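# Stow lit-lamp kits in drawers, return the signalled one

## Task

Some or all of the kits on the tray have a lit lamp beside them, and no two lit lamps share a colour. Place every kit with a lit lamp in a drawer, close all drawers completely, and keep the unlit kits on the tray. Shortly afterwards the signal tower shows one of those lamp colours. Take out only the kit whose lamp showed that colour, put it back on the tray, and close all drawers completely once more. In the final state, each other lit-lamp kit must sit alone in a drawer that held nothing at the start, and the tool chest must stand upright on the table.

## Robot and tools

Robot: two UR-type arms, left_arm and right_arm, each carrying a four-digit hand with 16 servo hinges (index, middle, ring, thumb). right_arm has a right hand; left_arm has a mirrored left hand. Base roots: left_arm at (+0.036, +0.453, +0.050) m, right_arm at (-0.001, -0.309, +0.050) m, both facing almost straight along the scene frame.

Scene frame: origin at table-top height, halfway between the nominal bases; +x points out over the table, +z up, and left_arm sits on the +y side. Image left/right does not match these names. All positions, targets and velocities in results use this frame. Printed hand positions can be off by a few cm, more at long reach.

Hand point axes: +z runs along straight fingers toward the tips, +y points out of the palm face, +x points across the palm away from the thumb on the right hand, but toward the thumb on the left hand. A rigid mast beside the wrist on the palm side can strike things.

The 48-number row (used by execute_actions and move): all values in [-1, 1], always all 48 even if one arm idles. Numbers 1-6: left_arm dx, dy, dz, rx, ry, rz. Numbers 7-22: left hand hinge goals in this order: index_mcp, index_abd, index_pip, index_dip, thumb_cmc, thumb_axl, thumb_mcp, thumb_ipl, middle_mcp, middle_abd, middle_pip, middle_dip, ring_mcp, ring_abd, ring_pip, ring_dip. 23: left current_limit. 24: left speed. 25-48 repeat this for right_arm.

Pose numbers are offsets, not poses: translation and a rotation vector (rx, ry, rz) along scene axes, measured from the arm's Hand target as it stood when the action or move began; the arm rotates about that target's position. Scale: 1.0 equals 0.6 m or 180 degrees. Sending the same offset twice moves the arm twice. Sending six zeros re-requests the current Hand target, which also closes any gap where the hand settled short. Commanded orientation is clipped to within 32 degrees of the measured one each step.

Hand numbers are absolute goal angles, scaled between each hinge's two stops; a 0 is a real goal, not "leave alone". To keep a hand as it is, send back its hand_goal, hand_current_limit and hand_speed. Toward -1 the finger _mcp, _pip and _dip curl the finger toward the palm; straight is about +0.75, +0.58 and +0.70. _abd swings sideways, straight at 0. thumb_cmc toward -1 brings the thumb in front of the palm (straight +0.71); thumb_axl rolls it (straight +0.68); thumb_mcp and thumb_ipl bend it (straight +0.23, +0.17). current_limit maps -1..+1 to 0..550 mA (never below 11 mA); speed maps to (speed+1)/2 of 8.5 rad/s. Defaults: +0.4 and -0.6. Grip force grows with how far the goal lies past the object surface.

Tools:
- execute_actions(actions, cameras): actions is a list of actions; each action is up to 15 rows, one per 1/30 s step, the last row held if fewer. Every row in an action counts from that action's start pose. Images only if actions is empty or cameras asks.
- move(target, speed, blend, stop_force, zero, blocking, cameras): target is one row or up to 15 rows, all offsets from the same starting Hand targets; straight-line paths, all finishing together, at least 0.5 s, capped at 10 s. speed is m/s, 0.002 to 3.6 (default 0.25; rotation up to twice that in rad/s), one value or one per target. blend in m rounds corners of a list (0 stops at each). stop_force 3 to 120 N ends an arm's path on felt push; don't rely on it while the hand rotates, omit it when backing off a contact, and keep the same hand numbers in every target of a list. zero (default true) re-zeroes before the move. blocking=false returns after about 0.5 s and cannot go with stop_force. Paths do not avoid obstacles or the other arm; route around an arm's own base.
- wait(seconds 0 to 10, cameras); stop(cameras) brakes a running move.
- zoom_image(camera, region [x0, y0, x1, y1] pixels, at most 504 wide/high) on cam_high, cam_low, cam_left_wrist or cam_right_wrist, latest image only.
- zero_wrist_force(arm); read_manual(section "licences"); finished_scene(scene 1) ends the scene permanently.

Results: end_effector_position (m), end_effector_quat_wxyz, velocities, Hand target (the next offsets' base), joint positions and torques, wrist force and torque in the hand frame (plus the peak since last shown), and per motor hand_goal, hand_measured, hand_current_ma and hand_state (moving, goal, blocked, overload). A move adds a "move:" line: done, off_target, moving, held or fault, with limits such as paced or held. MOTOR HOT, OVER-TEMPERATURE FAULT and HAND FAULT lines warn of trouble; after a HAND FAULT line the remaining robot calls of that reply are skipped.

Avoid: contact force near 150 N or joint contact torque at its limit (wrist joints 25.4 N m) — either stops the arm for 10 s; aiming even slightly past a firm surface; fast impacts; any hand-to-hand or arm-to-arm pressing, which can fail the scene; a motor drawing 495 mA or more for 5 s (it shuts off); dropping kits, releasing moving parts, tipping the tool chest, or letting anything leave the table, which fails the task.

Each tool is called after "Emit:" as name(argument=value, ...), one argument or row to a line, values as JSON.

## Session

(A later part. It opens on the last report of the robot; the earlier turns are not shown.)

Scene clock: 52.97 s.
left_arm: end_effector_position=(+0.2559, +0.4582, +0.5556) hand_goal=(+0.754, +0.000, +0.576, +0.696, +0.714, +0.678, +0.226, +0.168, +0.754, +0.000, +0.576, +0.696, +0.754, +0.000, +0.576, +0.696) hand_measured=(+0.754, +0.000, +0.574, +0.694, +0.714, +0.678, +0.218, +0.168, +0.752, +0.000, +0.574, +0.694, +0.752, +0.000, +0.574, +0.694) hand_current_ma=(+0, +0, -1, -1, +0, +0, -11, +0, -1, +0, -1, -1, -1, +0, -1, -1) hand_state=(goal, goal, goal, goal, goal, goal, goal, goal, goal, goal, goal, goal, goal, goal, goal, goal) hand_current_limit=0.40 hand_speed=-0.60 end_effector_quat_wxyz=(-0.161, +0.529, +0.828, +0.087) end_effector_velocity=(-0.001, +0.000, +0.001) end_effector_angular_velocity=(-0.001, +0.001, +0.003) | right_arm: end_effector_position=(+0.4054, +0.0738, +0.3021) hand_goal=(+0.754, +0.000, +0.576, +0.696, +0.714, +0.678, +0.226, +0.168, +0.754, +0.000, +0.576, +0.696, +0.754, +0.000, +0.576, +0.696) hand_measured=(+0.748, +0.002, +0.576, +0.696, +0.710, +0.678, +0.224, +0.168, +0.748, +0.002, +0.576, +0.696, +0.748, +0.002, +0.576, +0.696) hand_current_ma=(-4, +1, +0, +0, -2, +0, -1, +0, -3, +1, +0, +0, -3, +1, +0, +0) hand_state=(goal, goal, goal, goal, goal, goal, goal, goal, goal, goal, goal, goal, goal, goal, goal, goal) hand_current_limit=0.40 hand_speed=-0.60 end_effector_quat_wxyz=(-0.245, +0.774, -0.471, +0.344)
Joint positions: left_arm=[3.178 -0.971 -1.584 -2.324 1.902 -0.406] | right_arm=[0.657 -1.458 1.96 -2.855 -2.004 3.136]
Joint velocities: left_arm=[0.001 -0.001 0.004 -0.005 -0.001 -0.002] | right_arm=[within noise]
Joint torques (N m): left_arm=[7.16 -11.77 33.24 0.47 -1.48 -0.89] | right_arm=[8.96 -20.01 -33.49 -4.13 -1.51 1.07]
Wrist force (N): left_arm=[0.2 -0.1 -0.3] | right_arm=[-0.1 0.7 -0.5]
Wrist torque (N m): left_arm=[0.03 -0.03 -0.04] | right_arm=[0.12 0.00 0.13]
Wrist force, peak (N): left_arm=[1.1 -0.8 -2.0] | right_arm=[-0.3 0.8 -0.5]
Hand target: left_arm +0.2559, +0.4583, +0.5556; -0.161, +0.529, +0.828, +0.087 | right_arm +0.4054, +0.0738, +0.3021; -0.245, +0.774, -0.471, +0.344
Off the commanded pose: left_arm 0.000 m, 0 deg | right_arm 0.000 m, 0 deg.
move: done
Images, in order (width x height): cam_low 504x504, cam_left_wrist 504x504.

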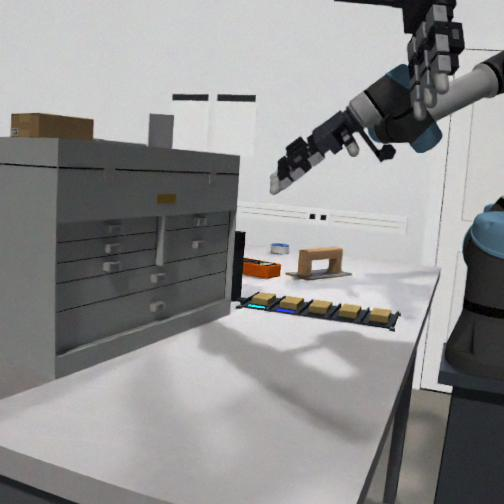

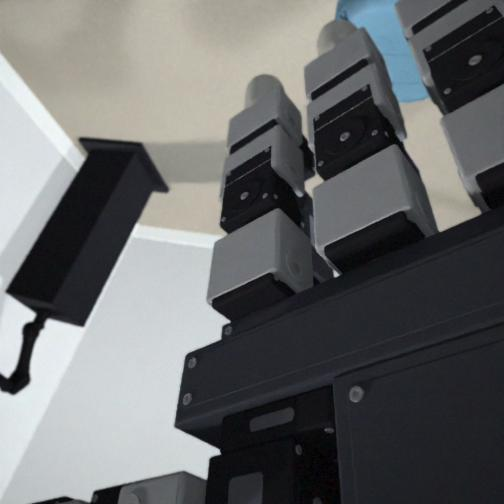

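Emit:
move(
  target=[0,0.25,0.04,0,0,0,0.754,0,0.576,0.696,0.714,0.678,0.226,0.168,0.754,0,0.576,0.696,0.754,0,0.576,0.696,0.4,-0.6,-0.075,-0.1,0.13,-0.2915,-0.0665,0.401,0.754,0,0.576,0.696,0.714,0.678,0.226,0.168,0.754,0,0.576,0.696,0.754,0,0.576,0.696,0.4,-0.6],
  speed=0.3,
  cameras=["cam_right_wrist"],
)

Scene clock: 56.07 s.
left_arm: end_effector_position=(+0.2558, +0.4681, +0.5572) hand_goal=(+0.754, +0.000, +0.576, +0.696, +0.714, +0.678, +0.226, +0.168, +0.754, +0.000, +0.576, +0.696, +0.754, +0.000, +0.576, +0.696) hand_measured=(+0.754, +0.000, +0.574, +0.694, +0.714, +0.678, +0.218, +0.168, +0.752, +0.000, +0.574, +0.694, +0.752, +0.000, +0.574, +0.694) hand_current_ma=(+0, +0, -1, -1, +0, +0, -11, +0, -1, +0, -1, -1, -1, +0, -1, -1) hand_state=(goal, goal, goal, goal, goal, goal, goal, goal, goal, goal, goal, goal, goal, goal, goal, goal) hand_current_limit=0.40 hand_speed=-0.60 end_effector_quat_wxyz=(-0.161, +0.529, +0.829, +0.087) | right_arm: end_effector_position=(+0.4051, +0.0733, +0.3029) hand_goal=(+0.754, +0.000, +0.576, +0.696, +0.714, +0.678, +0.226, +0.168, +0.754, +0.000, +0.576, +0.696, +0.754, +0.000, +0.576, +0.696) hand_measured=(+0.748, +0.002, +0.576, +0.696, +0.710, +0.678, +0.224, +0.168, +0.748, +0.002, +0.576, +0.696, +0.748, +0.002, +0.576, +0.696) hand_current_ma=(-4, +1, +0, +0, -2, +0, -1, +0, -4, +1, +0, +0, -3, +1, +0, +0) hand_state=(goal, goal, goal, goal, goal, goal, goal, goal, goal, goal, goal, goal, goal, goal, goal, goal) hand_current_limit=0.40 hand_speed=-0.60 end_effector_quat_wxyz=(-0.244, +0.778, -0.465, +0.345)
Joint positions: left_arm=[3.232 -0.957 -1.588 -2.315 1.91 -0.35] | right_arm=[0.658 -1.459 1.96 -2.856 -2.002 3.123]
Joint torques (N m): left_arm=[5.99 -15.37 25.08 0.51 -1.72 0.77] | right_arm=[0.21 -24.16 -21.95 -3.25 -0.99 1.67]
Wrist force (N): left_arm=[0.2 -0.2 -0.1] | right_arm=[-0.1 0.7 -0.4]
Wrist torque (N m): left_arm=[-0.01 -0.03 0.17] | right_arm=[0.11 0.00 0.01]
Wrist force, peak (N): left_arm=[-0.5 -0.4 -0.3] | right_arm=[-0.5 0.5 -1.1]
Hand target: left_arm +0.2559, +0.4681, +0.5572; -0.161, +0.529, +0.828, +0.087 (not the last commanded pose) | right_arm +0.4052, +0.0733, +0.3029; -0.244, +0.778, -0.465, +0.345 (not the last commanded pose)
Off the commanded pose: left_arm 0.142 m, 0 deg | right_arm 0.107 m, 89 deg.
move: held (right_arm; a check stopped the path), off_target (left_arm; braked when a check withheld steps of right_arm); limits=held
pose unreachable (right arm): on one or more control steps of this call, first in action 0 (counted from 0), this arm could not follow its commanded pose, so it was not sent that pose on those steps. It may still have moved: this result reports where it is.
cause: moving toward the commanded pose would bring two parts of the arm too close to each other (joints 4 (wrist 1) to 6 (wrist 3) lie between them).
Images, in order (width x height): cam_right_wrist 504x504.

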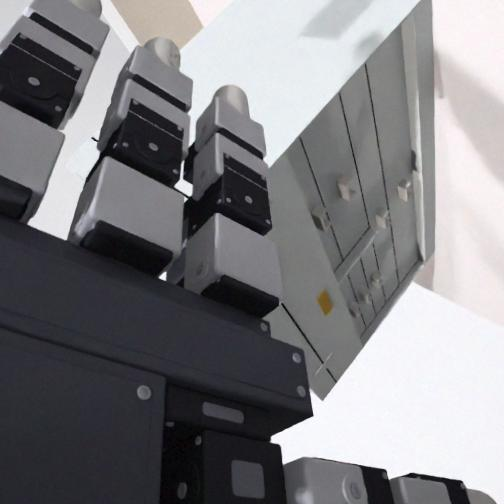

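Emit:
move(
  target=[0,0.25,0.04,0,0,0,0.754,0,0.576,0.696,0.714,0.678,0.226,0.168,0.754,0,0.576,0.696,0.754,0,0.576,0.696,0.4,-0.6,-0.075,-0.1,0.1,0.0286,0.1515,0.0469,0.754,0,0.576,0.696,0.714,0.678,0.226,0.168,0.754,0,0.576,0.696,0.754,0,0.576,0.696,0.4,-0.6],
  speed=0.3,
  cameras=[],
)

Scene clock: 58.50 s.
left_arm: end_effector_position=(+0.2559, +0.6180, +0.5811) hand_goal=(+0.754, +0.000, +0.576, +0.696, +0.714, +0.678, +0.226, +0.168, +0.754, +0.000, +0.576, +0.696, +0.754, +0.000, +0.576, +0.696) hand_measured=(+0.754, +0.000, +0.574, +0.694, +0.714, +0.678, +0.218, +0.168, +0.752, +0.000, +0.574, +0.694, +0.752, +0.000, +0.574, +0.694) hand_current_ma=(+0, +0, -1, -1, +0, +0, -11, +0, -1, +0, -1, -1, -1, +0, -1, -1) hand_state=(goal, goal, goal, goal, goal, goal, goal, goal, goal, goal, goal, goal, goal, goal, goal, goal) hand_current_limit=0.40 hand_speed=-0.60 end_effector_quat_wxyz=(-0.161, +0.529, +0.829, +0.087) | right_arm: end_effector_position=(+0.3602, +0.0133, +0.3629) hand_goal=(+0.754, +0.000, +0.576, +0.696, +0.714, +0.678, +0.226, +0.168, +0.754, +0.000, +0.576, +0.696, +0.754, +0.000, +0.576, +0.696) hand_measured=(+0.748, +0.002, +0.576, +0.696, +0.710, +0.678, +0.224, +0.168, +0.748, +0.002, +0.576, +0.696, +0.748, +0.002, +0.576, +0.696) hand_current_ma=(-4, +1, +0, +0, -2, +0, -1, +0, -4, +1, +0, +0, -3, +1, +0, +0) hand_state=(goal, goal, goal, goal, goal, goal, goal, goal, goal, goal, goal, goal, goal, goal, goal, goal) hand_current_limit=0.40 hand_speed=-0.60 end_effector_quat_wxyz=(-0.187, +0.857, -0.467, +0.113) end_effector_velocity=(-0.001, +0.000, +0.000) end_effector_angular_velocity=(+0.000, +0.004, +0.004)
Joint positions: left_arm=[4.062 -0.881 -1.624 -2.047 1.904 0.533] | right_arm=[0.408 -1.652 1.834 -2.189 -1.517 2.984]
Joint velocities: left_arm=[within noise] | right_arm=[0.001 0 -0.001 0.005 0.003 -0.002]
Joint torques (N m): left_arm=[6.37 -2.7 26.82 3.88 3.07 1.61] | right_arm=[-6.48 -20.98 -18.26 -0.14 1.64 -0.91]
Wrist force (N): left_arm=[0.2 0.0 -0.1] | right_arm=[-0.1 0.2 0.2]
Wrist torque (N m): left_arm=[0.03 -0.02 0.11] | right_arm=[-0.02 0.06 -0.04]
Wrist force, peak (N): left_arm=[1.5 1.0 0.1] | right_arm=[-1.1 0.8 0.3]
Hand target: left_arm +0.2559, +0.6181, +0.5812; -0.161, +0.529, +0.828, +0.087 | right_arm +0.3602, +0.0133, +0.3629; -0.187, +0.857, -0.467, +0.112
Off the commanded pose: left_arm 0.000 m, 0 deg | right_arm 0.000 m, 0 deg.
move: done
No camera images: "cameras" was empty.

Emit:
move(
  target=[
    [0,0,0,0,0,0,0.754,0,0.576,0.696,0.714,0.678,0.226,0.168,0.754,0,0.576,0.696,0.754,0,0.576,0.696,0.4,-0.6,0,0.05,0,-0.1804,-0.1052,0.4457,0.411,0,-0.241,0.203,-0.514,0.677,-0.079,0.168,-0.479,0,-0.6,0.2,-0.479,0,-0.6,0.2,0.4,-0.6],
    [0,0,0,0,0,0,0.754,0,0.576,0.696,0.714,0.678,0.226,0.168,0.754,0,0.576,0.696,0.754,0,0.576,0.696,0.4,-0.6,0.05,0.4,-0.2,-0.3608,-0.2104,0.8914,0.411,0,-0.241,0.203,-0.514,0.677,-0.079,0.168,-0.479,0,-0.6,0.2,-0.479,0,-0.6,0.2,0.4,-0.6],
  ],
  speed=0.3,
  blend=0.05,
  cameras=["all"],
)

Scene clock: 64.90 s.
left_arm: end_effector_position=(+0.2559, +0.6181, +0.5812) hand_goal=(+0.754, +0.000, +0.576, +0.696, +0.714, +0.678, +0.226, +0.168, +0.754, +0.000, +0.576, +0.696, +0.754, +0.000, +0.576, +0.696) hand_measured=(+0.754, +0.000, +0.574, +0.694, +0.714, +0.678, +0.218, +0.168, +0.752, +0.000, +0.574, +0.694, +0.752, +0.000, +0.574, +0.694) hand_current_ma=(+0, +0, -1, -1, +0, +0, -11, +0, -1, +0, -1, -1, -1, +0, -1, -1) hand_state=(goal, goal, goal, goal, goal, goal, goal, goal, goal, goal, goal, goal, goal, goal, goal, goal) hand_current_limit=0.40 hand_speed=-0.60 end_effector_quat_wxyz=(-0.161, +0.529, +0.828, +0.087) | right_arm: end_effector_position=(+0.3902, +0.2533, +0.2430) hand_goal=(+0.412, +0.000, -0.240, +0.204, -0.514, +0.678, -0.078, +0.168, -0.478, +0.000, -0.600, +0.200, -0.478, +0.000, -0.600, +0.200) hand_measured=(+0.418, +0.002, -0.234, +0.206, -0.512, +0.678, -0.080, +0.168, -0.462, +0.002, -0.598, +0.202, -0.462, +0.002, -0.598, +0.202) hand_current_ma=(+3, +1, +3, +1, +1, +0, -1, +0, +18, +1, +1, +1, +16, +1, +1, +1) hand_state=(goal, goal, goal, goal, goal, goal, goal, goal, goal, goal, goal, goal, goal, goal, goal, goal) hand_current_limit=0.40 hand_speed=-0.60 end_effector_quat_wxyz=(+0.108, +0.488, +0.845, +0.188) end_effector_velocity=(+0.001, +0.000, +0.001) end_effector_angular_velocity=(-0.001, -0.002, +0.004)
Joint positions: left_arm=[4.062 -0.881 -1.624 -2.046 1.904 0.533] | right_arm=[0.894 -1.262 1.928 -2.649 -1.722 0.335]
Joint velocities: left_arm=[within noise] | right_arm=[-0.002 -0.001 -0.001 0 0 -0.006]
Joint torques (N m): left_arm=[4.7 1.83 30.51 4.84 0.14 1.03] | right_arm=[-8.47 -32.26 -9.25 -0.22 1.29 -1.55]
Wrist force (N): left_arm=[0.1 -0.2 -0.3] | right_arm=[0.1 0.7 0.8]
Wrist torque (N m): left_arm=[0.02 -0.01 0.08] | right_arm=[0.22 -0.02 0.06]
Wrist force, peak (N): left_arm=[0.6 0.4 -0.1] | right_arm=[0.3 0.8 1.3]
Hand target: left_arm +0.2559, +0.6181, +0.5812; -0.161, +0.529, +0.828, +0.087 | right_arm +0.3902, +0.2533, +0.2429; +0.108, +0.488, +0.846, +0.188
Off the commanded pose: left_arm 0.000 m, 0 deg | right_arm 0.000 m, 0 deg.
move: done

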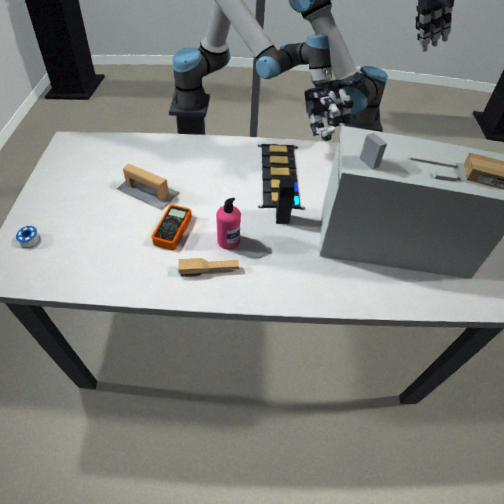

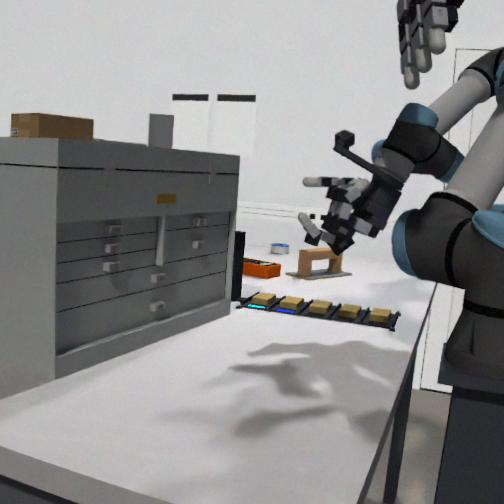

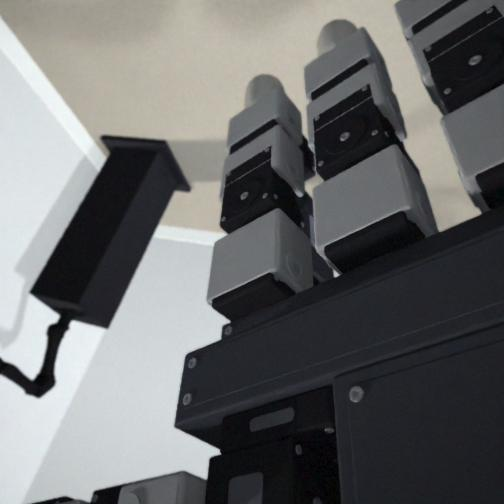

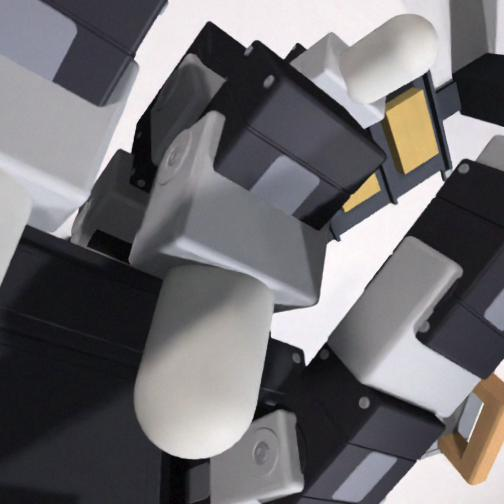

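Emit:
zoom_image(
  camera="cam_low",
  region=[200, 120, 440, 320],
)

Scaled by 2.100 from the camera's 504x504 image, which has a finer 720x720 frame.

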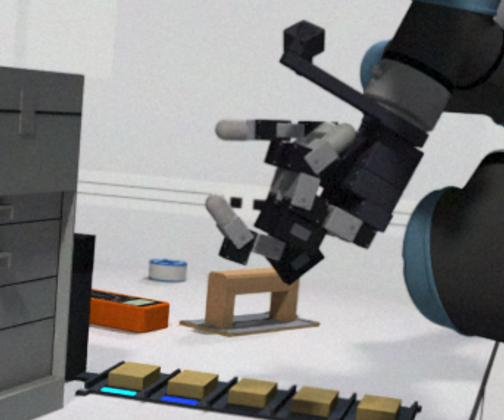

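Emit:
move(
  target=[0,0,0,0,0,0,0.754,0,0.576,0.696,0.714,0.678,0.226,0.168,0.754,0,0.576,0.696,0.754,0,0.576,0.696,0.4,-0.6,0.1213,0.2237,-0.2067,0,0,0,0.411,0,-0.241,0.203,-0.514,0.677,-0.079,0.168,-0.479,0,-0.6,0.2,-0.479,0,-0.6,0.2,0.4,-0.6],
  speed=0.2,
  cameras=["cam_low", "cam_high","cam_right_wrist"],
)

Emit:
zoom_image(
  camera="cam_low",
  region=[50, 190, 350, 390],
)

Scene clock: 85.27 s.
left_arm: end_effector_position=(+0.2559, +0.6181, +0.5812) hand_goal=(+0.754, +0.000, +0.576, +0.696, +0.714, +0.678, +0.226, +0.168, +0.754, +0.000, +0.576, +0.696, +0.754, +0.000, +0.576, +0.696) hand_measured=(+0.754, +0.000, +0.574, +0.694, +0.714, +0.678, +0.218, +0.168, +0.752, +0.000, +0.574, +0.694, +0.752, +0.000, +0.574, +0.694) hand_current_ma=(+0, +0, -1, -1, +0, +0, -11, +0, -1, +0, -1, -1, -1, +0, -1, -1) hand_state=(goal, goal, goal, goal, goal, goal, goal, goal, goal, goal, goal, goal, goal, goal, goal, goal) hand_current_limit=0.40 hand_speed=-0.60 end_effector_quat_wxyz=(-0.161, +0.529, +0.828, +0.087) | right_arm: end_effector_position=(+0.4628, +0.3874, +0.1188) hand_goal=(+0.412, +0.000, -0.240, +0.204, -0.514, +0.678, -0.078, +0.168, -0.478, +0.000, -0.600, +0.200, -0.478, +0.000, -0.600, +0.200) hand_measured=(+0.418, +0.002, -0.234, +0.206, -0.512, +0.678, -0.080, +0.168, -0.464, +0.002, -0.598, +0.202, -0.464, +0.002, -0.598, +0.202) hand_current_ma=(+3, +1, +3, +1, +1, +0, -1, +0, +14, +1, +1, +1, +13, +1, +1, +1) hand_state=(goal, goal, goal, goal, goal, goal, goal, goal, goal, goal, goal, goal, goal, goal, goal, goal) hand_current_limit=0.40 hand_speed=-0.60 end_effector_quat_wxyz=(+0.108, +0.488, +0.846, +0.188)
Joint positions: left_arm=[4.062 -0.881 -1.624 -2.046 1.904 0.533] | right_arm=[0.935 -0.785 1.514 -2.705 -1.738 0.372]
Joint torques (N m): left_arm=[2.94 2.51 31.52 4.92 -1 0.97] | right_arm=[-7.72 -43.94 -31.33 -5.68 0.44 -1.49]
Wrist force (N): left_arm=[0.2 0.0 -0.3] | right_arm=[0.2 0.9 1.2]
Wrist torque (N m): left_arm=[0.03 -0.02 0.08] | right_arm=[0.18 -0.02 0.06]
Wrist force, peak (N): left_arm=[0.4 0.3 -0.3] | right_arm=[0.9 1.3 2.8]
Hand target: left_arm +0.2559, +0.6181, +0.5812; -0.161, +0.529, +0.828, +0.087 | right_arm +0.4629, +0.3875, +0.1189; +0.108, +0.488, +0.846, +0.188
Off the commanded pose: left_arm 0.000 m, 0 deg | right_arm 0.000 m, 0 deg.
move: done
Images, in order (width x height): cam_high 504x504, cam_low 504x504, cam_right_wrist 504x504.

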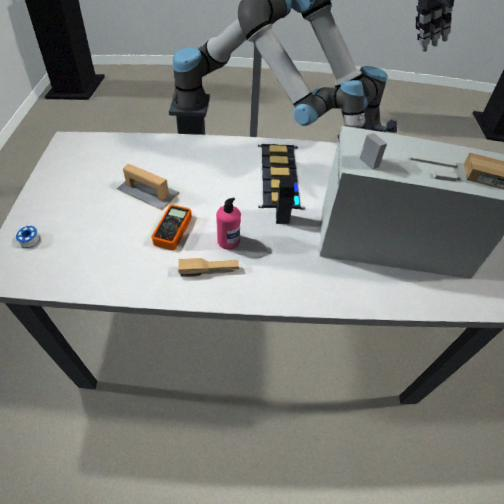

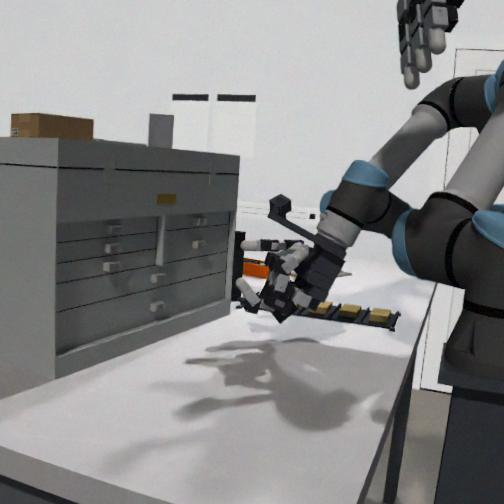

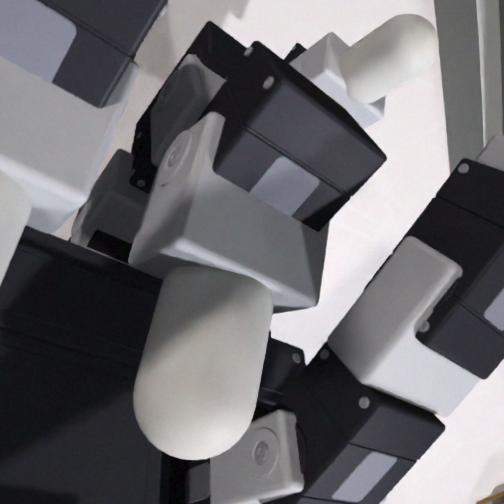

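Scaled by 1.680 from the camera's 504x504 image, which has a finer 720x720 frame.

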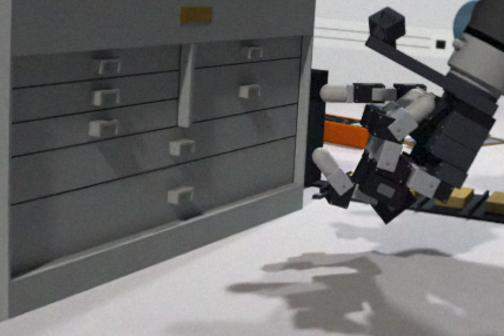

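Emit:
move(
  target=[0,0,0,0,0,0,0.754,0,0.576,0.696,0.714,0.678,0.226,0.168,0.754,0,0.576,0.696,0.754,0,0.576,0.696,0.4,-0.6,0.063,0.113,-0.026,0,0,0,0.411,0,-0.241,0.203,-0.514,0.677,-0.079,0.168,-0.479,0,-0.6,0.2,-0.479,0,-0.6,0.2,0.4,-0.6],
  speed=0.2,
  cameras=["cam_low"],
)

Emit:
zoom_image(
  camera="cam_low",
  region=[50, 190, 350, 390],
)

Scene clock: 93.60 s.
left_arm: end_effector_position=(+0.2559, +0.6181, +0.5812) hand_goal=(+0.754, +0.000, +0.576, +0.696, +0.714, +0.678, +0.226, +0.168, +0.754, +0.000, +0.576, +0.696, +0.754, +0.000, +0.576, +0.696) hand_measured=(+0.754, +0.000, +0.574, +0.694, +0.714, +0.678, +0.218, +0.168, +0.752, +0.000, +0.574, +0.694, +0.752, +0.000, +0.574, +0.694) hand_current_ma=(+0, +0, -1, -1, +0, +0, -11, +0, -1, +0, -1, -1, -1, +0, -1, -1) hand_state=(goal, goal, goal, goal, goal, goal, goal, goal, goal, goal, goal, goal, goal, goal, goal, goal) hand_current_limit=0.40 hand_speed=-0.60 end_effector_quat_wxyz=(-0.161, +0.529, +0.828, +0.087) | right_arm: end_effector_position=(+0.5006, +0.4553, +0.1033) hand_goal=(+0.412, +0.000, -0.240, +0.204, -0.514, +0.678, -0.078, +0.168, -0.478, +0.000, -0.600, +0.200, -0.478, +0.000, -0.600, +0.200) hand_measured=(+0.418, +0.002, -0.234, +0.206, -0.512, +0.678, -0.080, +0.168, -0.464, +0.002, -0.598, +0.202, -0.464, +0.002, -0.598, +0.202) hand_current_ma=(+4, +1, +3, +1, +1, +0, -1, +0, +14, +1, +1, +1, +13, +1, +1, +1) hand_state=(goal, goal, goal, goal, goal, goal, goal, goal, goal, goal, goal, goal, goal, goal, goal, goal) hand_current_limit=0.40 hand_speed=-0.60 end_effector_quat_wxyz=(+0.108, +0.488, +0.846, +0.188) end_effector_velocity=(+0.001, +0.002, +0.002) end_effector_angular_velocity=(+0.003, -0.003, +0.001)
Joint positions: left_arm=[4.062 -0.881 -1.624 -2.046 1.904 0.533] | right_arm=[0.949 -0.613 1.21 -2.572 -1.744 0.385]
Joint velocities: left_arm=[within noise] | right_arm=[0.001 0.001 -0.005 0 0 -0.001]
Joint torques (N m): left_arm=[0.64 2.31 30.6 4.67 -0.83 0.76] | right_arm=[-6.95 -50.49 -33.59 -3.14 0.36 -1.12]
Wrist force (N): left_arm=[0.3 0.2 -0.2] | right_arm=[0.3 1.2 0.7]
Wrist torque (N m): left_arm=[0.06 -0.03 0.08] | right_arm=[0.29 -0.02 0.09]
Wrist force, peak (N): left_arm=[0.4 0.4 0.0] | right_arm=[0.9 2.2 1.7]
Hand target: left_arm +0.2559, +0.6181, +0.5812; -0.161, +0.529, +0.828, +0.087 | right_arm +0.5007, +0.4553, +0.1033; +0.108, +0.488, +0.846, +0.188
Off the commanded pose: left_arm 0.000 m, 0 deg | right_arm 0.000 m, 0 deg.
move: done
Images, in order (width x height): cam_low 504x504.

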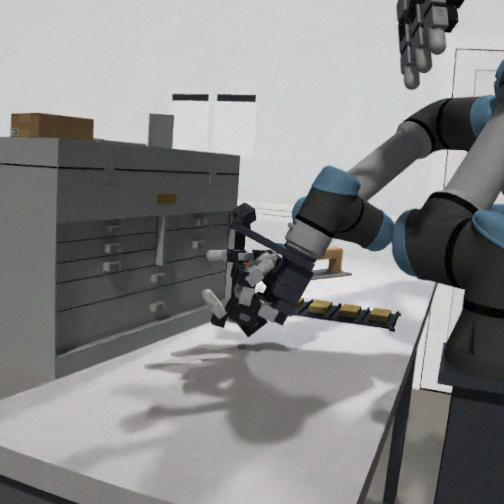

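Scaled by 1.680 from the camera's 504x504 image, which has a finer 720x720 frame.

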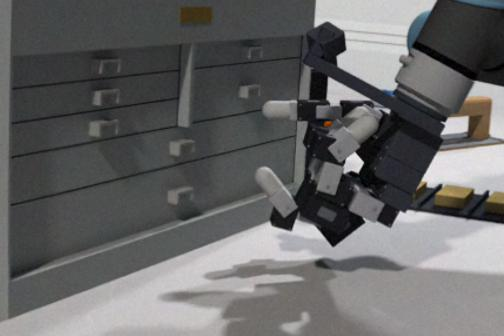

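Emit:
move(
  target=[0,0,0,0,0,0,0.754,0,0.576,0.696,0.714,0.678,0.226,0.168,0.754,0,0.576,0.696,0.754,0,0.576,0.696,0.4,-0.6,0.065,0.0375,0,0,0,0,0.329,0,-0.241,0.203,-0.514,0.677,-0.135,0.168,-0.479,0,-0.6,0.2,-0.479,0,-0.6,0.2,0.4,-0.6],
  speed=0.1,
  cameras=["cam_low"],
)

Emit:
zoom_image(
  camera="cam_low",
  region=[100, 220, 250, 340],
)

Scene clock: 95.50 s.
left_arm: end_effector_position=(+0.2559, +0.6181, +0.5812) hand_goal=(+0.754, +0.000, +0.576, +0.696, +0.714, +0.678, +0.226, +0.168, +0.754, +0.000, +0.576, +0.696, +0.754, +0.000, +0.576, +0.696) hand_measured=(+0.754, +0.000, +0.574, +0.694, +0.714, +0.678, +0.218, +0.168, +0.752, +0.000, +0.574, +0.694, +0.752, +0.000, +0.574, +0.694) hand_current_ma=(+0, +0, -1, -1, +0, +0, -11, +0, -1, +0, -1, -1, -1, +0, -1, -1) hand_state=(goal, goal, goal, goal, goal, goal, goal, goal, goal, goal, goal, goal, goal, goal, goal, goal) hand_current_limit=0.40 hand_speed=-0.60 end_effector_quat_wxyz=(-0.161, +0.529, +0.828, +0.087) | right_arm: end_effector_position=(+0.5398, +0.4777, +0.1032) hand_goal=(+0.330, +0.000, -0.240, +0.204, -0.514, +0.678, -0.134, +0.168, -0.478, +0.000, -0.600, +0.200, -0.478, +0.000, -0.600, +0.200) hand_measured=(+0.350, +0.002, -0.234, +0.206, -0.512, +0.678, -0.136, +0.168, -0.464, +0.002, -0.598, +0.202, -0.464, +0.002, -0.598, +0.202) hand_current_ma=(+22, +1, +3, +1, +1, +0, -1, +0, +14, +1, +1, +1, +13, +1, +1, +1) hand_state=(goal, goal, goal, goal, goal, goal, goal, goal, goal, goal, goal, goal, goal, goal, goal, goal) hand_current_limit=0.40 hand_speed=-0.60 end_effector_quat_wxyz=(+0.108, +0.488, +0.846, +0.188)
Joint positions: left_arm=[4.062 -0.881 -1.624 -2.046 1.904 0.533] | right_arm=[0.925 -0.527 1.034 -2.485 -1.734 0.363]
Joint torques (N m): left_arm=[-0.95 3.15 30.84 4.98 -0.89 0.6] | right_arm=[8.78 -56.67 -32.64 -4.55 -1.82 1.45]
Wrist force (N): left_arm=[0.1 0.2 0.0] | right_arm=[0.1 1.1 1.0]
Wrist torque (N m): left_arm=[0.04 0.00 0.07] | right_arm=[0.26 0.00 0.17]
Wrist force, peak (N): left_arm=[0.5 0.4 0.1] | right_arm=[0.0 2.1 1.5]
Hand target: left_arm +0.2559, +0.6181, +0.5812; -0.161, +0.529, +0.828, +0.087 | right_arm +0.5397, +0.4778, +0.1033; +0.108, +0.488, +0.846, +0.188
Off the commanded pose: left_arm 0.000 m, 0 deg | right_arm 0.000 m, 0 deg.
move: done
Images, in order (width x height): cam_low 504x504.

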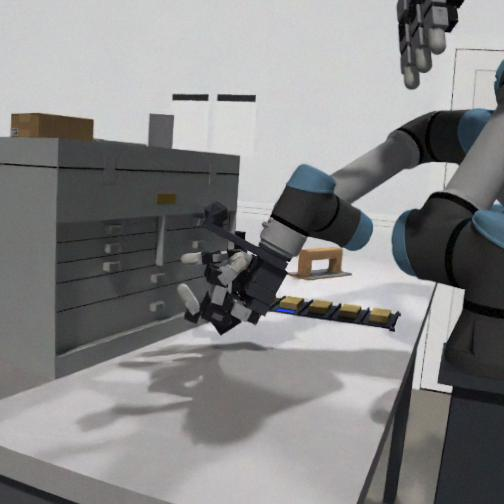

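Scaled by 3.360 from the camera's 504x504 image, which has a finer 720x720 frame.

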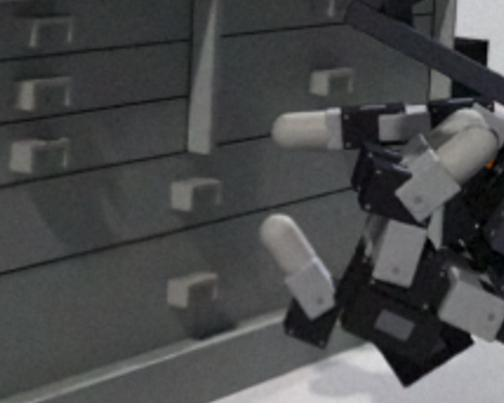

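Emit:
move(
  target=[0,0,0,0,0,0,0.754,0,0.576,0.696,0.714,0.678,0.226,0.168,0.754,0,0.576,0.696,0.754,0,0.576,0.696,0.4,-0.6,0.0,0.0,-0.0117,0,0,0,0.329,0,-0.241,0.203,-0.514,0.677,-0.135,0.168,-0.479,0,-0.6,0.2,-0.479,0,-0.6,0.2,0.4,-0.6],
  speed=0.1,
)

Emit:
move(
  target=[0,0,0,0,0,0,0.754,0,0.576,0.696,0.714,0.678,0.226,0.168,0.754,0,0.576,0.696,0.754,0,0.576,0.696,0.4,-0.6,0.085,0.049,0,0,0,0,0.329,0,-0.241,0.203,-0.514,0.677,-0.135,0.168,-0.479,0,-0.6,0.2,-0.479,0,-0.6,0.2,0.4,-0.6],
  speed=0.03,
  stop_force=5,
  cameras=["cam_low"],
)

Emit:
zoom_image(
  camera="cam_low",
  region=[100, 220, 250, 340],
)

Scene clock: 97.07 s.
left_arm: end_effector_position=(+0.2559, +0.6181, +0.5812) hand_goal=(+0.754, +0.000, +0.576, +0.696, +0.714, +0.678, +0.226, +0.168, +0.754, +0.000, +0.576, +0.696, +0.754, +0.000, +0.576, +0.696) hand_measured=(+0.754, +0.000, +0.574, +0.694, +0.714, +0.678, +0.218, +0.168, +0.752, +0.000, +0.574, +0.694, +0.752, +0.000, +0.574, +0.694) hand_current_ma=(+0, +0, -1, -1, +0, +0, -11, +0, -1, +0, -1, -1, -1, +0, -1, -1) hand_state=(goal, goal, goal, goal, goal, goal, goal, goal, goal, goal, goal, goal, goal, goal, goal, goal) hand_current_limit=0.40 hand_speed=-0.60 end_effector_quat_wxyz=(-0.161, +0.529, +0.828, +0.087) | right_arm: end_effector_position=(+0.5397, +0.4778, +0.0962) hand_goal=(+0.330, +0.000, -0.240, +0.204, -0.514, +0.678, -0.134, +0.168, -0.478, +0.000, -0.600, +0.200, -0.478, +0.000, -0.600, +0.200) hand_measured=(+0.350, +0.002, -0.234, +0.206, -0.512, +0.678, -0.136, +0.168, -0.464, +0.002, -0.598, +0.202, -0.464, +0.002, -0.598, +0.202) hand_current_ma=(+22, +1, +3, +1, +1, +0, -1, +0, +14, +1, +1, +1, +13, +1, +1, +1) hand_state=(goal, goal, goal, goal, goal, goal, goal, goal, goal, goal, goal, goal, goal, goal, goal, goal) hand_current_limit=0.40 hand_speed=-0.60 end_effector_quat_wxyz=(+0.108, +0.488, +0.846, +0.188)
Joint positions: left_arm=[4.062 -0.881 -1.624 -2.046 1.904 0.533] | right_arm=[0.926 -0.517 1.034 -2.495 -1.734 0.363]
Joint torques (N m): left_arm=[-1.86 2.25 31.03 4.88 -0.82 0.67] | right_arm=[8.68 -66.21 -11.17 -2.93 -1.73 1.46]
Wrist force (N): left_arm=[0.0 0.2 0.0] | right_arm=[0.1 0.9 0.9]
Wrist torque (N m): left_arm=[0.04 0.02 0.06] | right_arm=[0.24 -0.01 0.17]
Wrist force, peak (N): left_arm=[0.4 0.3 -0.2] | right_arm=[0.1 1.1 1.1]
Hand target: left_arm +0.2559, +0.6181, +0.5812; -0.161, +0.529, +0.828, +0.087 | right_arm +0.5397, +0.4778, +0.0963; +0.108, +0.488, +0.846, +0.188
Off the commanded pose: left_arm 0.000 m, 0 deg | right_arm 0.000 m, 0 deg.
move: done

Scene clock: 99.20 s.
left_arm: end_effector_position=(+0.2559, +0.6181, +0.5812) hand_goal=(+0.754, +0.000, +0.576, +0.696, +0.714, +0.678, +0.226, +0.168, +0.754, +0.000, +0.576, +0.696, +0.754, +0.000, +0.576, +0.696) hand_measured=(+0.754, +0.000, +0.574, +0.694, +0.714, +0.678, +0.218, +0.168, +0.752, +0.000, +0.574, +0.694, +0.752, +0.000, +0.574, +0.694) hand_current_ma=(+0, +0, -1, -1, +0, +0, -11, +0, -1, +0, -1, -1, -1, +0, -1, -1) hand_state=(goal, goal, goal, goal, goal, goal, goal, goal, goal, goal, goal, goal, goal, goal, goal, goal) hand_current_limit=0.40 hand_speed=-0.60 end_effector_quat_wxyz=(-0.161, +0.529, +0.828, +0.087) | right_arm: end_effector_position=(+0.5658, +0.4928, +0.0963) hand_goal=(+0.330, +0.000, -0.240, +0.204, -0.514, +0.678, -0.134, +0.168, -0.478, +0.000, -0.600, +0.200, -0.478, +0.000, -0.600, +0.200) hand_measured=(+0.348, +0.002, -0.234, +0.206, -0.512, +0.678, -0.136, +0.168, -0.464, +0.002, -0.598, +0.202, -0.464, +0.002, -0.598, +0.202) hand_current_ma=(+21, +1, +3, +1, +0, +0, -1, +0, +14, +1, +1, +1, +13, +1, +1, +1) hand_state=(goal, goal, goal, goal, goal, goal, goal, goal, goal, goal, goal, goal, goal, goal, goal, goal) hand_current_limit=0.40 hand_speed=-0.60 end_effector_quat_wxyz=(+0.108, +0.488, +0.846, +0.188)
Joint positions: left_arm=[4.062 -0.881 -1.624 -2.046 1.904 0.533] | right_arm=[0.911 -0.451 0.897 -2.426 -1.729 0.35]
Joint torques (N m): left_arm=[-1.49 1.91 31.09 4.89 -1.1 0.57] | right_arm=[8.07 -55.19 -35.26 -0.4 -1.88 1.4]
Wrist force (N): left_arm=[0.2 0.4 -0.1] | right_arm=[-0.1 -2.2 -1.2]
Wrist torque (N m): left_arm=[0.08 -0.02 0.07] | right_arm=[0.08 -0.02 0.24]
Wrist force, peak (N): left_arm=[0.2 0.3 -0.5] | right_arm=[1.2 -15.4 -9.4]
Hand target: left_arm +0.2559, +0.6181, +0.5812; -0.161, +0.529, +0.828, +0.087 | right_arm +0.5658, +0.4928, +0.0963; +0.108, +0.488, +0.846, +0.188 (not the last commanded pose)
Off the commanded pose: left_arm 0.000 m, 0 deg | right_arm 0.029 m, 0 deg.
move: contact (right_arm)
Images, in order (width x height): cam_low 504x504.

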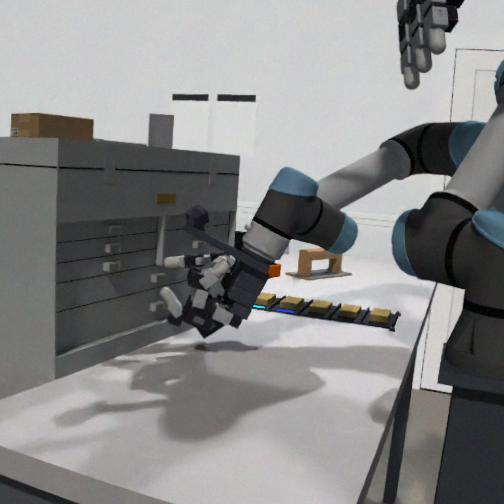

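Scaled by 3.360 from the camera's 504x504 image, which has a finer 720x720 frame.

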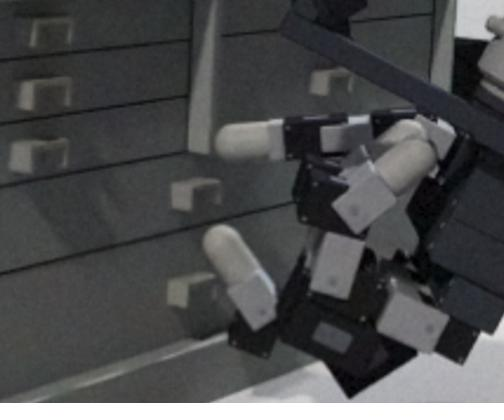

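Emit:
move(
  target=[
    [0,0,0,0,0,0,0.754,0,0.576,0.696,0.714,0.678,0.226,0.168,0.754,0,0.576,0.696,0.754,0,0.576,0.696,0.4,-0.6,-0.117,-0.067,0,0,0,0,0.329,0,-0.241,0.203,-0.514,0.677,-0.135,0.168,-0.479,0,-0.6,0.2,-0.479,0,-0.6,0.2,0.4,-0.6],
    [0,0,0,0,0,0,0.754,0,0.576,0.696,0.714,0.678,0.226,0.168,0.754,0,0.576,0.696,0.754,0,0.576,0.696,0.4,-0.6,-0.293,-0.399,0.245,0,0,0,0.329,0,-0.241,0.203,-0.514,0.677,-0.135,0.168,-0.479,0,-0.6,0.2,-0.479,0,-0.6,0.2,0.4,-0.6],
    [0,0,0,0,0,0,0.754,0,0.576,0.696,0.714,0.678,0.226,0.168,0.754,0,0.576,0.696,0.754,0,0.576,0.696,0.4,-0.6,-0.343,-0.721,0.44,0.1804,0.1052,-0.4457,0.754,0,0.576,0.696,0.714,0.678,0.226,0.168,0.754,0,0.576,0.696,0.754,0,0.576,0.696,0.4,-0.6],
    [0,0,0,0,0,0,0.754,0,0.576,0.696,0.714,0.678,0.226,0.168,0.754,0,0.576,0.696,0.754,0,0.576,0.696,0.4,-0.6,-0.343,-0.805,0.44,0.3608,0.2104,-0.8914,0.754,0,0.576,0.696,0.714,0.678,0.226,0.168,0.754,0,0.576,0.696,0.754,0,0.576,0.696,0.4,-0.6],
  ],
  speed=0.3,
  blend=0.04,
  cameras=["cam_low"],
)

Scene clock: 116.10 s.
left_arm: end_effector_position=(+0.2559, +0.6181, +0.5812) hand_goal=(+0.754, +0.000, +0.576, +0.696, +0.714, +0.678, +0.226, +0.168, +0.754, +0.000, +0.576, +0.696, +0.754, +0.000, +0.576, +0.696) hand_measured=(+0.754, +0.000, +0.574, +0.694, +0.714, +0.678, +0.218, +0.168, +0.752, +0.000, +0.574, +0.694, +0.752, +0.000, +0.574, +0.694) hand_current_ma=(+0, +0, -1, -1, +0, +0, -11, +0, -1, +0, -1, -1, -1, +0, -1, -1) hand_state=(goal, goal, goal, goal, goal, goal, goal, goal, goal, goal, goal, goal, goal, goal, goal, goal) hand_current_limit=0.40 hand_speed=-0.60 end_effector_quat_wxyz=(-0.161, +0.529, +0.828, +0.087) | right_arm: end_effector_position=(+0.3599, +0.0098, +0.3603) hand_goal=(+0.754, +0.000, +0.576, +0.696, +0.714, +0.678, +0.226, +0.168, +0.754, +0.000, +0.576, +0.696, +0.754, +0.000, +0.576, +0.696) hand_measured=(+0.750, +0.002, +0.574, +0.694, +0.712, +0.678, +0.218, +0.168, +0.750, +0.002, +0.574, +0.694, +0.750, +0.002, +0.574, +0.694) hand_current_ma=(-1, +1, -1, -1, -1, +0, -9, +0, -2, +1, -1, -1, -1, +1, -1, -1) hand_state=(goal, goal, goal, goal, goal, goal, goal, goal, goal, goal, goal, goal, goal, goal, goal, goal) hand_current_limit=0.40 hand_speed=-0.60 end_effector_quat_wxyz=(-0.186, +0.857, -0.467, +0.112)
Joint positions: left_arm=[4.062 -0.881 -1.624 -2.046 1.904 0.533] | right_arm=[0.401 -1.657 1.845 -2.194 -1.514 2.977]
Joint torques (N m): left_arm=[-2.38 1.62 30.48 4.74 -0.98 0.05] | right_arm=[1.19 -13.13 -36.86 -4.67 -1.38 1.58]
Wrist force (N): left_arm=[0.2 0.1 -0.1] | right_arm=[-0.1 0.1 0.2]
Wrist torque (N m): left_arm=[0.04 -0.02 0.08] | right_arm=[-0.04 0.06 0.17]
Wrist force, peak (N): left_arm=[0.3 0.0 -0.6] | right_arm=[-0.1 3.3 2.0]
Hand target: left_arm +0.2559, +0.6181, +0.5812; -0.161, +0.529, +0.828, +0.087 | right_arm +0.3600, +0.0098, +0.3603; -0.187, +0.857, -0.467, +0.112
Off the commanded pose: left_arm 0.000 m, 0 deg | right_arm 0.000 m, 0 deg.
move: done; blend cut to 0 m at target 3
Images, in order (width x height): cam_low 504x504.

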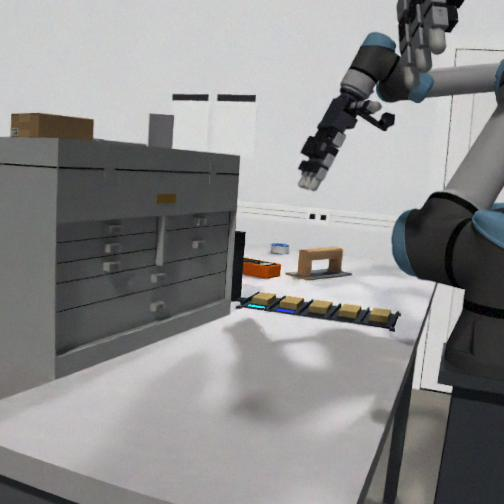

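Emit:
move(
  target=[
    [0.07,-0.11,-0.13,-0.0923,-0.0959,0.4153,0.754,0,0.576,0.696,0.714,0.678,0.226,0.168,0.754,0,0.576,0.696,-0.068,0,-0.3,0.696,0.4,-0.6,-0.075,-0.155,0.05,-0.116,-0.066,-0.10,0.754,0,0.576,0.696,0.714,0.678,0.226,0.168,0.754,0,0.576,0.696,0.754,0,0.576,0.696,0.4,-0.6],
    [0.2,-0.35,-0.35,-0.1846,-0.1918,0.8306,0.754,0,0.576,0.696,0.714,0.678,0.226,0.168,0.754,0,0.576,0.696,-0.068,0,-0.3,0.696,0.4,-0.6,-0.075,-0.155,0.05,-0.116,-0.066,-0.10,0.754,0,0.576,0.696,0.714,0.678,0.226,0.168,0.754,0,0.576,0.696,0.754,0,0.576,0.696,0.4,-0.6],
  ],
  speed=0.3,
  blend=0.04,
  cameras=["all"],
)

Scene clock: 122.50 s.
left_arm: end_effector_position=(+0.3758, +0.4081, +0.3712) hand_goal=(+0.754, +0.000, +0.576, +0.696, +0.714, +0.678, +0.226, +0.168, +0.754, +0.000, +0.576, +0.696, -0.068, +0.000, -0.300, +0.696) hand_measured=(+0.750, +0.000, +0.574, +0.694, +0.712, +0.678, +0.218, +0.168, +0.750, +0.000, +0.574, +0.694, -0.054, +0.000, -0.292, +0.694) hand_current_ma=(-2, +0, -1, -1, -1, +0, -11, +0, -3, +0, -1, -1, +15, +0, +6, -1) hand_state=(goal, goal, goal, goal, goal, goal, goal, goal, goal, goal, goal, goal, goal, goal, goal, goal) hand_current_limit=0.40 hand_speed=-0.60 end_effector_quat_wxyz=(+0.175, -0.653, +0.712, -0.191) end_effector_velocity=(+0.000, -0.001, +0.000) end_effector_angular_velocity=(-0.003, +0.000, +0.004) | right_arm: end_effector_position=(+0.3150, -0.0832, +0.3903) hand_goal=(+0.754, +0.000, +0.576, +0.696, +0.714, +0.678, +0.226, +0.168, +0.754, +0.000, +0.576, +0.696, +0.754, +0.000, +0.576, +0.696) hand_measured=(+0.750, +0.002, +0.574, +0.694, +0.712, +0.678, +0.218, +0.168, +0.750, +0.002, +0.574, +0.694, +0.750, +0.002, +0.574, +0.694) hand_current_ma=(-1, +1, -1, -1, -1, +0, -8, +0, -2, +1, -1, -1, -1, +1, -1, -1) hand_state=(goal, goal, goal, goal, goal, goal, goal, goal, goal, goal, goal, goal, goal, goal, goal, goal) hand_current_limit=0.40 hand_speed=-0.60 end_effector_quat_wxyz=(-0.056, +0.777, -0.545, +0.310)
Joint positions: left_arm=[3.518 -1.053 -2.126 -1.061 1.336 -2.716] | right_arm=[0.505 -1.821 1.935 -2.102 -2.071 3.186]
Joint velocities: left_arm=[-0.001 -0.001 -0.001 0.002 0 -0.006] | right_arm=[within noise]
Joint torques (N m): left_arm=[1.99 -8.7 27.68 4.2 -2.55 -0.63] | right_arm=[-8.14 -6 -36.52 -5.4 -1.36 -1.56]
Wrist force (N): left_arm=[1.3 1.4 -0.1] | right_arm=[-0.3 0.8 -0.2]
Wrist torque (N m): left_arm=[0.16 -0.15 0.04] | right_arm=[0.14 0.04 -0.08]
Wrist force, peak (N): left_arm=[1.5 1.5 0.6] | right_arm=[-0.3 1.1 -0.2]
Hand target: left_arm +0.3759, +0.4081, +0.3712; -0.175, +0.653, -0.712, +0.191 | right_arm +0.3150, -0.0832, +0.3903; -0.056, +0.777, -0.545, +0.310
Off the commanded pose: left_arm 0.000 m, 0 deg | right_arm 0.000 m, 0 deg.
move: done

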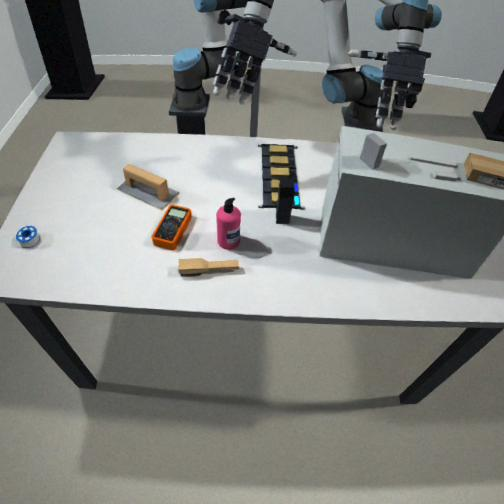

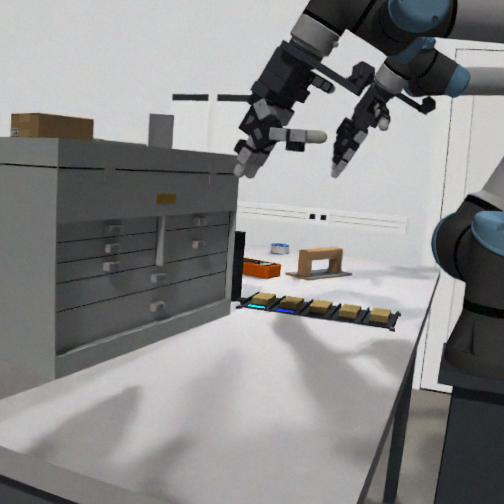

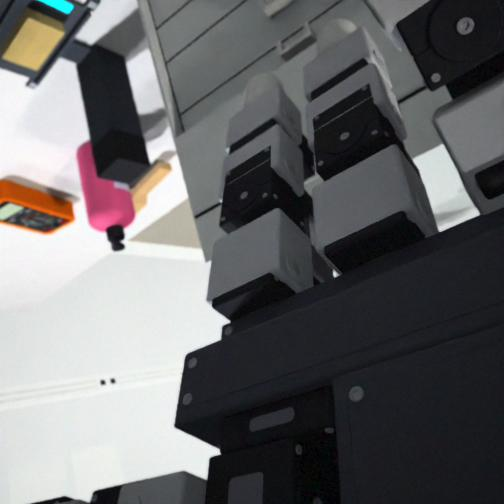

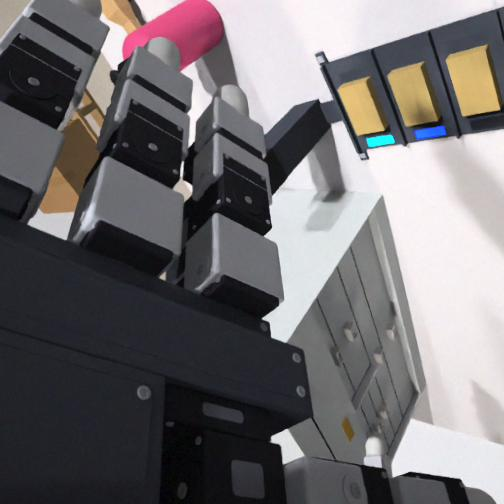

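Emit:
move(
  target=[0.04,-0.045,-0.222,0,0,0,0.754,0,0.576,0.696,0.714,0.678,0.226,0.168,0.754,0,0.576,0.696,-0.068,0,-0.3,0.696,0.4,-0.6,0,0,0,0,0,0,0.754,0,0.576,0.696,0.714,0.678,0.226,0.168,0.754,0,0.576,0.696,0.754,0,0.576,0.696,0.4,-0.6],
  speed=0.2,
  cameras=["all"],
)

Emit:
zoom_image(
  camera="cam_left_wrist",
  region=[200, 0, 420, 160],
)

Emit:
zoom_image(
  camera="cam_low",
  region=[100, 180, 300, 340],
)

Emit:
zoom_image(
  camera="cam_right_wrist",
  region=[280, 200, 430, 480],
)

Scene clock: 124.40 s.
left_arm: end_effector_position=(+0.3999, +0.3811, +0.2381) hand_goal=(+0.754, +0.000, +0.576, +0.696, +0.714, +0.678, +0.226, +0.168, +0.754, +0.000, +0.576, +0.696, -0.068, +0.000, -0.300, +0.696) hand_measured=(+0.750, +0.000, +0.574, +0.694, +0.712, +0.678, +0.218, +0.168, +0.750, +0.000, +0.574, +0.694, -0.056, +0.000, -0.294, +0.694) hand_current_ma=(-3, +0, -1, -1, -1, +0, -10, +0, -3, +0, -1, -1, +12, +0, +5, -1) hand_state=(goal, goal, goal, goal, goal, goal, goal, goal, goal, goal, goal, goal, goal, goal, goal, goal) hand_current_limit=0.40 hand_speed=-0.60 end_effector_quat_wxyz=(+0.175, -0.653, +0.712, -0.191) end_effector_velocity=(+0.001, +0.000, +0.000) end_effector_angular_velocity=(+0.000, -0.004, +0.000) | right_arm: end_effector_position=(+0.3150, -0.0832, +0.3903) hand_goal=(+0.754, +0.000, +0.576, +0.696, +0.714, +0.678, +0.226, +0.168, +0.754, +0.000, +0.576, +0.696, +0.754, +0.000, +0.576, +0.696) hand_measured=(+0.750, +0.002, +0.574, +0.694, +0.712, +0.678, +0.218, +0.168, +0.750, +0.002, +0.574, +0.694, +0.750, +0.002, +0.574, +0.694) hand_current_ma=(-1, +1, -1, -1, -1, +0, -8, +0, -2, +1, -1, -1, -1, +1, -1, -1) hand_state=(goal, goal, goal, goal, goal, goal, goal, goal, goal, goal, goal, goal, goal, goal, goal, goal) hand_current_limit=0.40 hand_speed=-0.60 end_effector_quat_wxyz=(-0.056, +0.777, -0.545, +0.310)
Joint positions: left_arm=[3.4 -1.249 -2.38 -0.589 1.391 -2.823] | right_arm=[0.505 -1.821 1.935 -2.102 -2.071 3.186]
Joint velocities: left_arm=[0.001 -0.002 0 0.005 -0.001 0] | right_arm=[within noise]
Joint torques (N m): left_arm=[-0.13 -4.01 13.84 5.04 -2.85 0.71] | right_arm=[-7.83 -6.26 -36.45 -5.33 -1.29 -1.48]
Wrist force (N): left_arm=[1.3 1.3 -0.1] | right_arm=[-0.4 0.9 -0.2]
Wrist torque (N m): left_arm=[0.16 -0.15 -0.06] | right_arm=[0.15 0.05 -0.09]
Wrist force, peak (N): left_arm=[1.3 2.4 1.9] | right_arm=[-0.2 1.0 -0.4]
Hand target: left_arm +0.3999, +0.3811, +0.2380; -0.175, +0.653, -0.712, +0.191 | right_arm +0.3150, -0.0832, +0.3903; -0.056, +0.777, -0.545, +0.310
Off the commanded pose: left_arm 0.000 m, 0 deg | right_arm 0.000 m, 0 deg.
move: done

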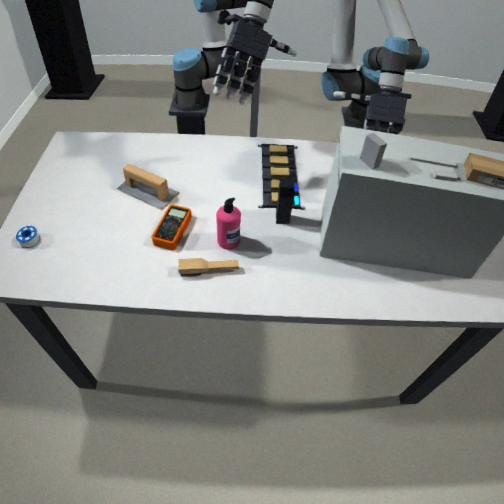

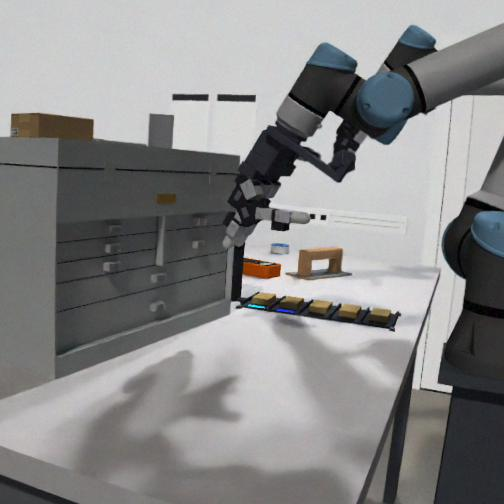

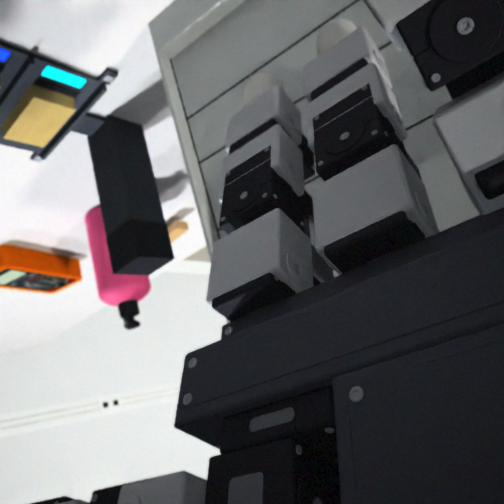

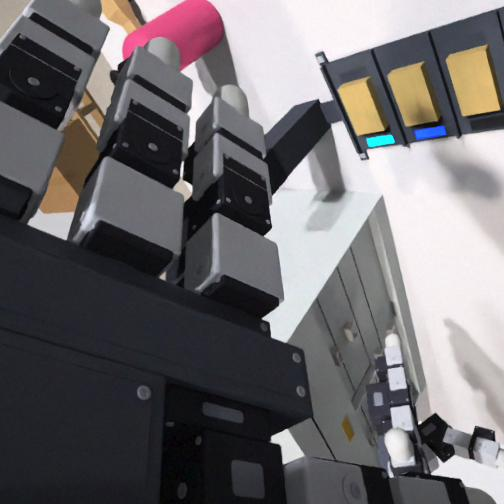

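Scaled by 2.291 from the camera's 504x504 image, which has a finer 720x720 frame.

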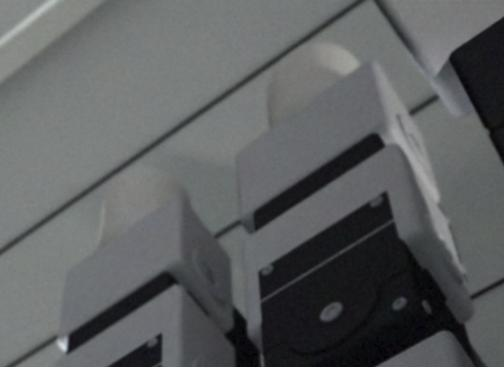

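Scaled by 2.520 from the camera's 504x504 image, which has a finer 720x720 frame.

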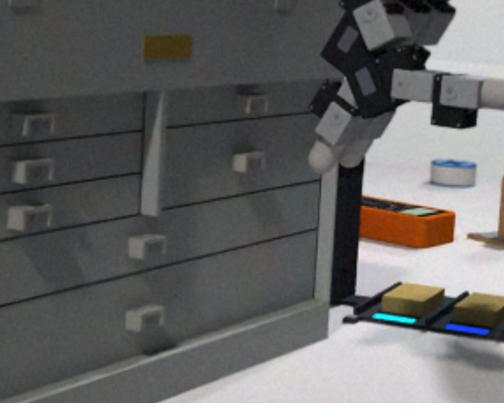

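Scaled by 1.800 from the camera's 504x504 image, which has a finer 720x720 frame.

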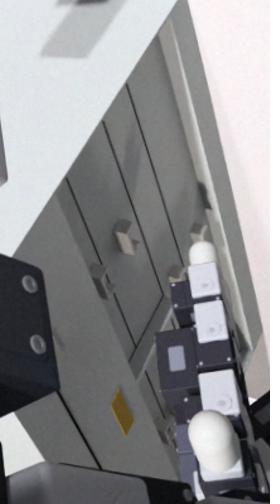

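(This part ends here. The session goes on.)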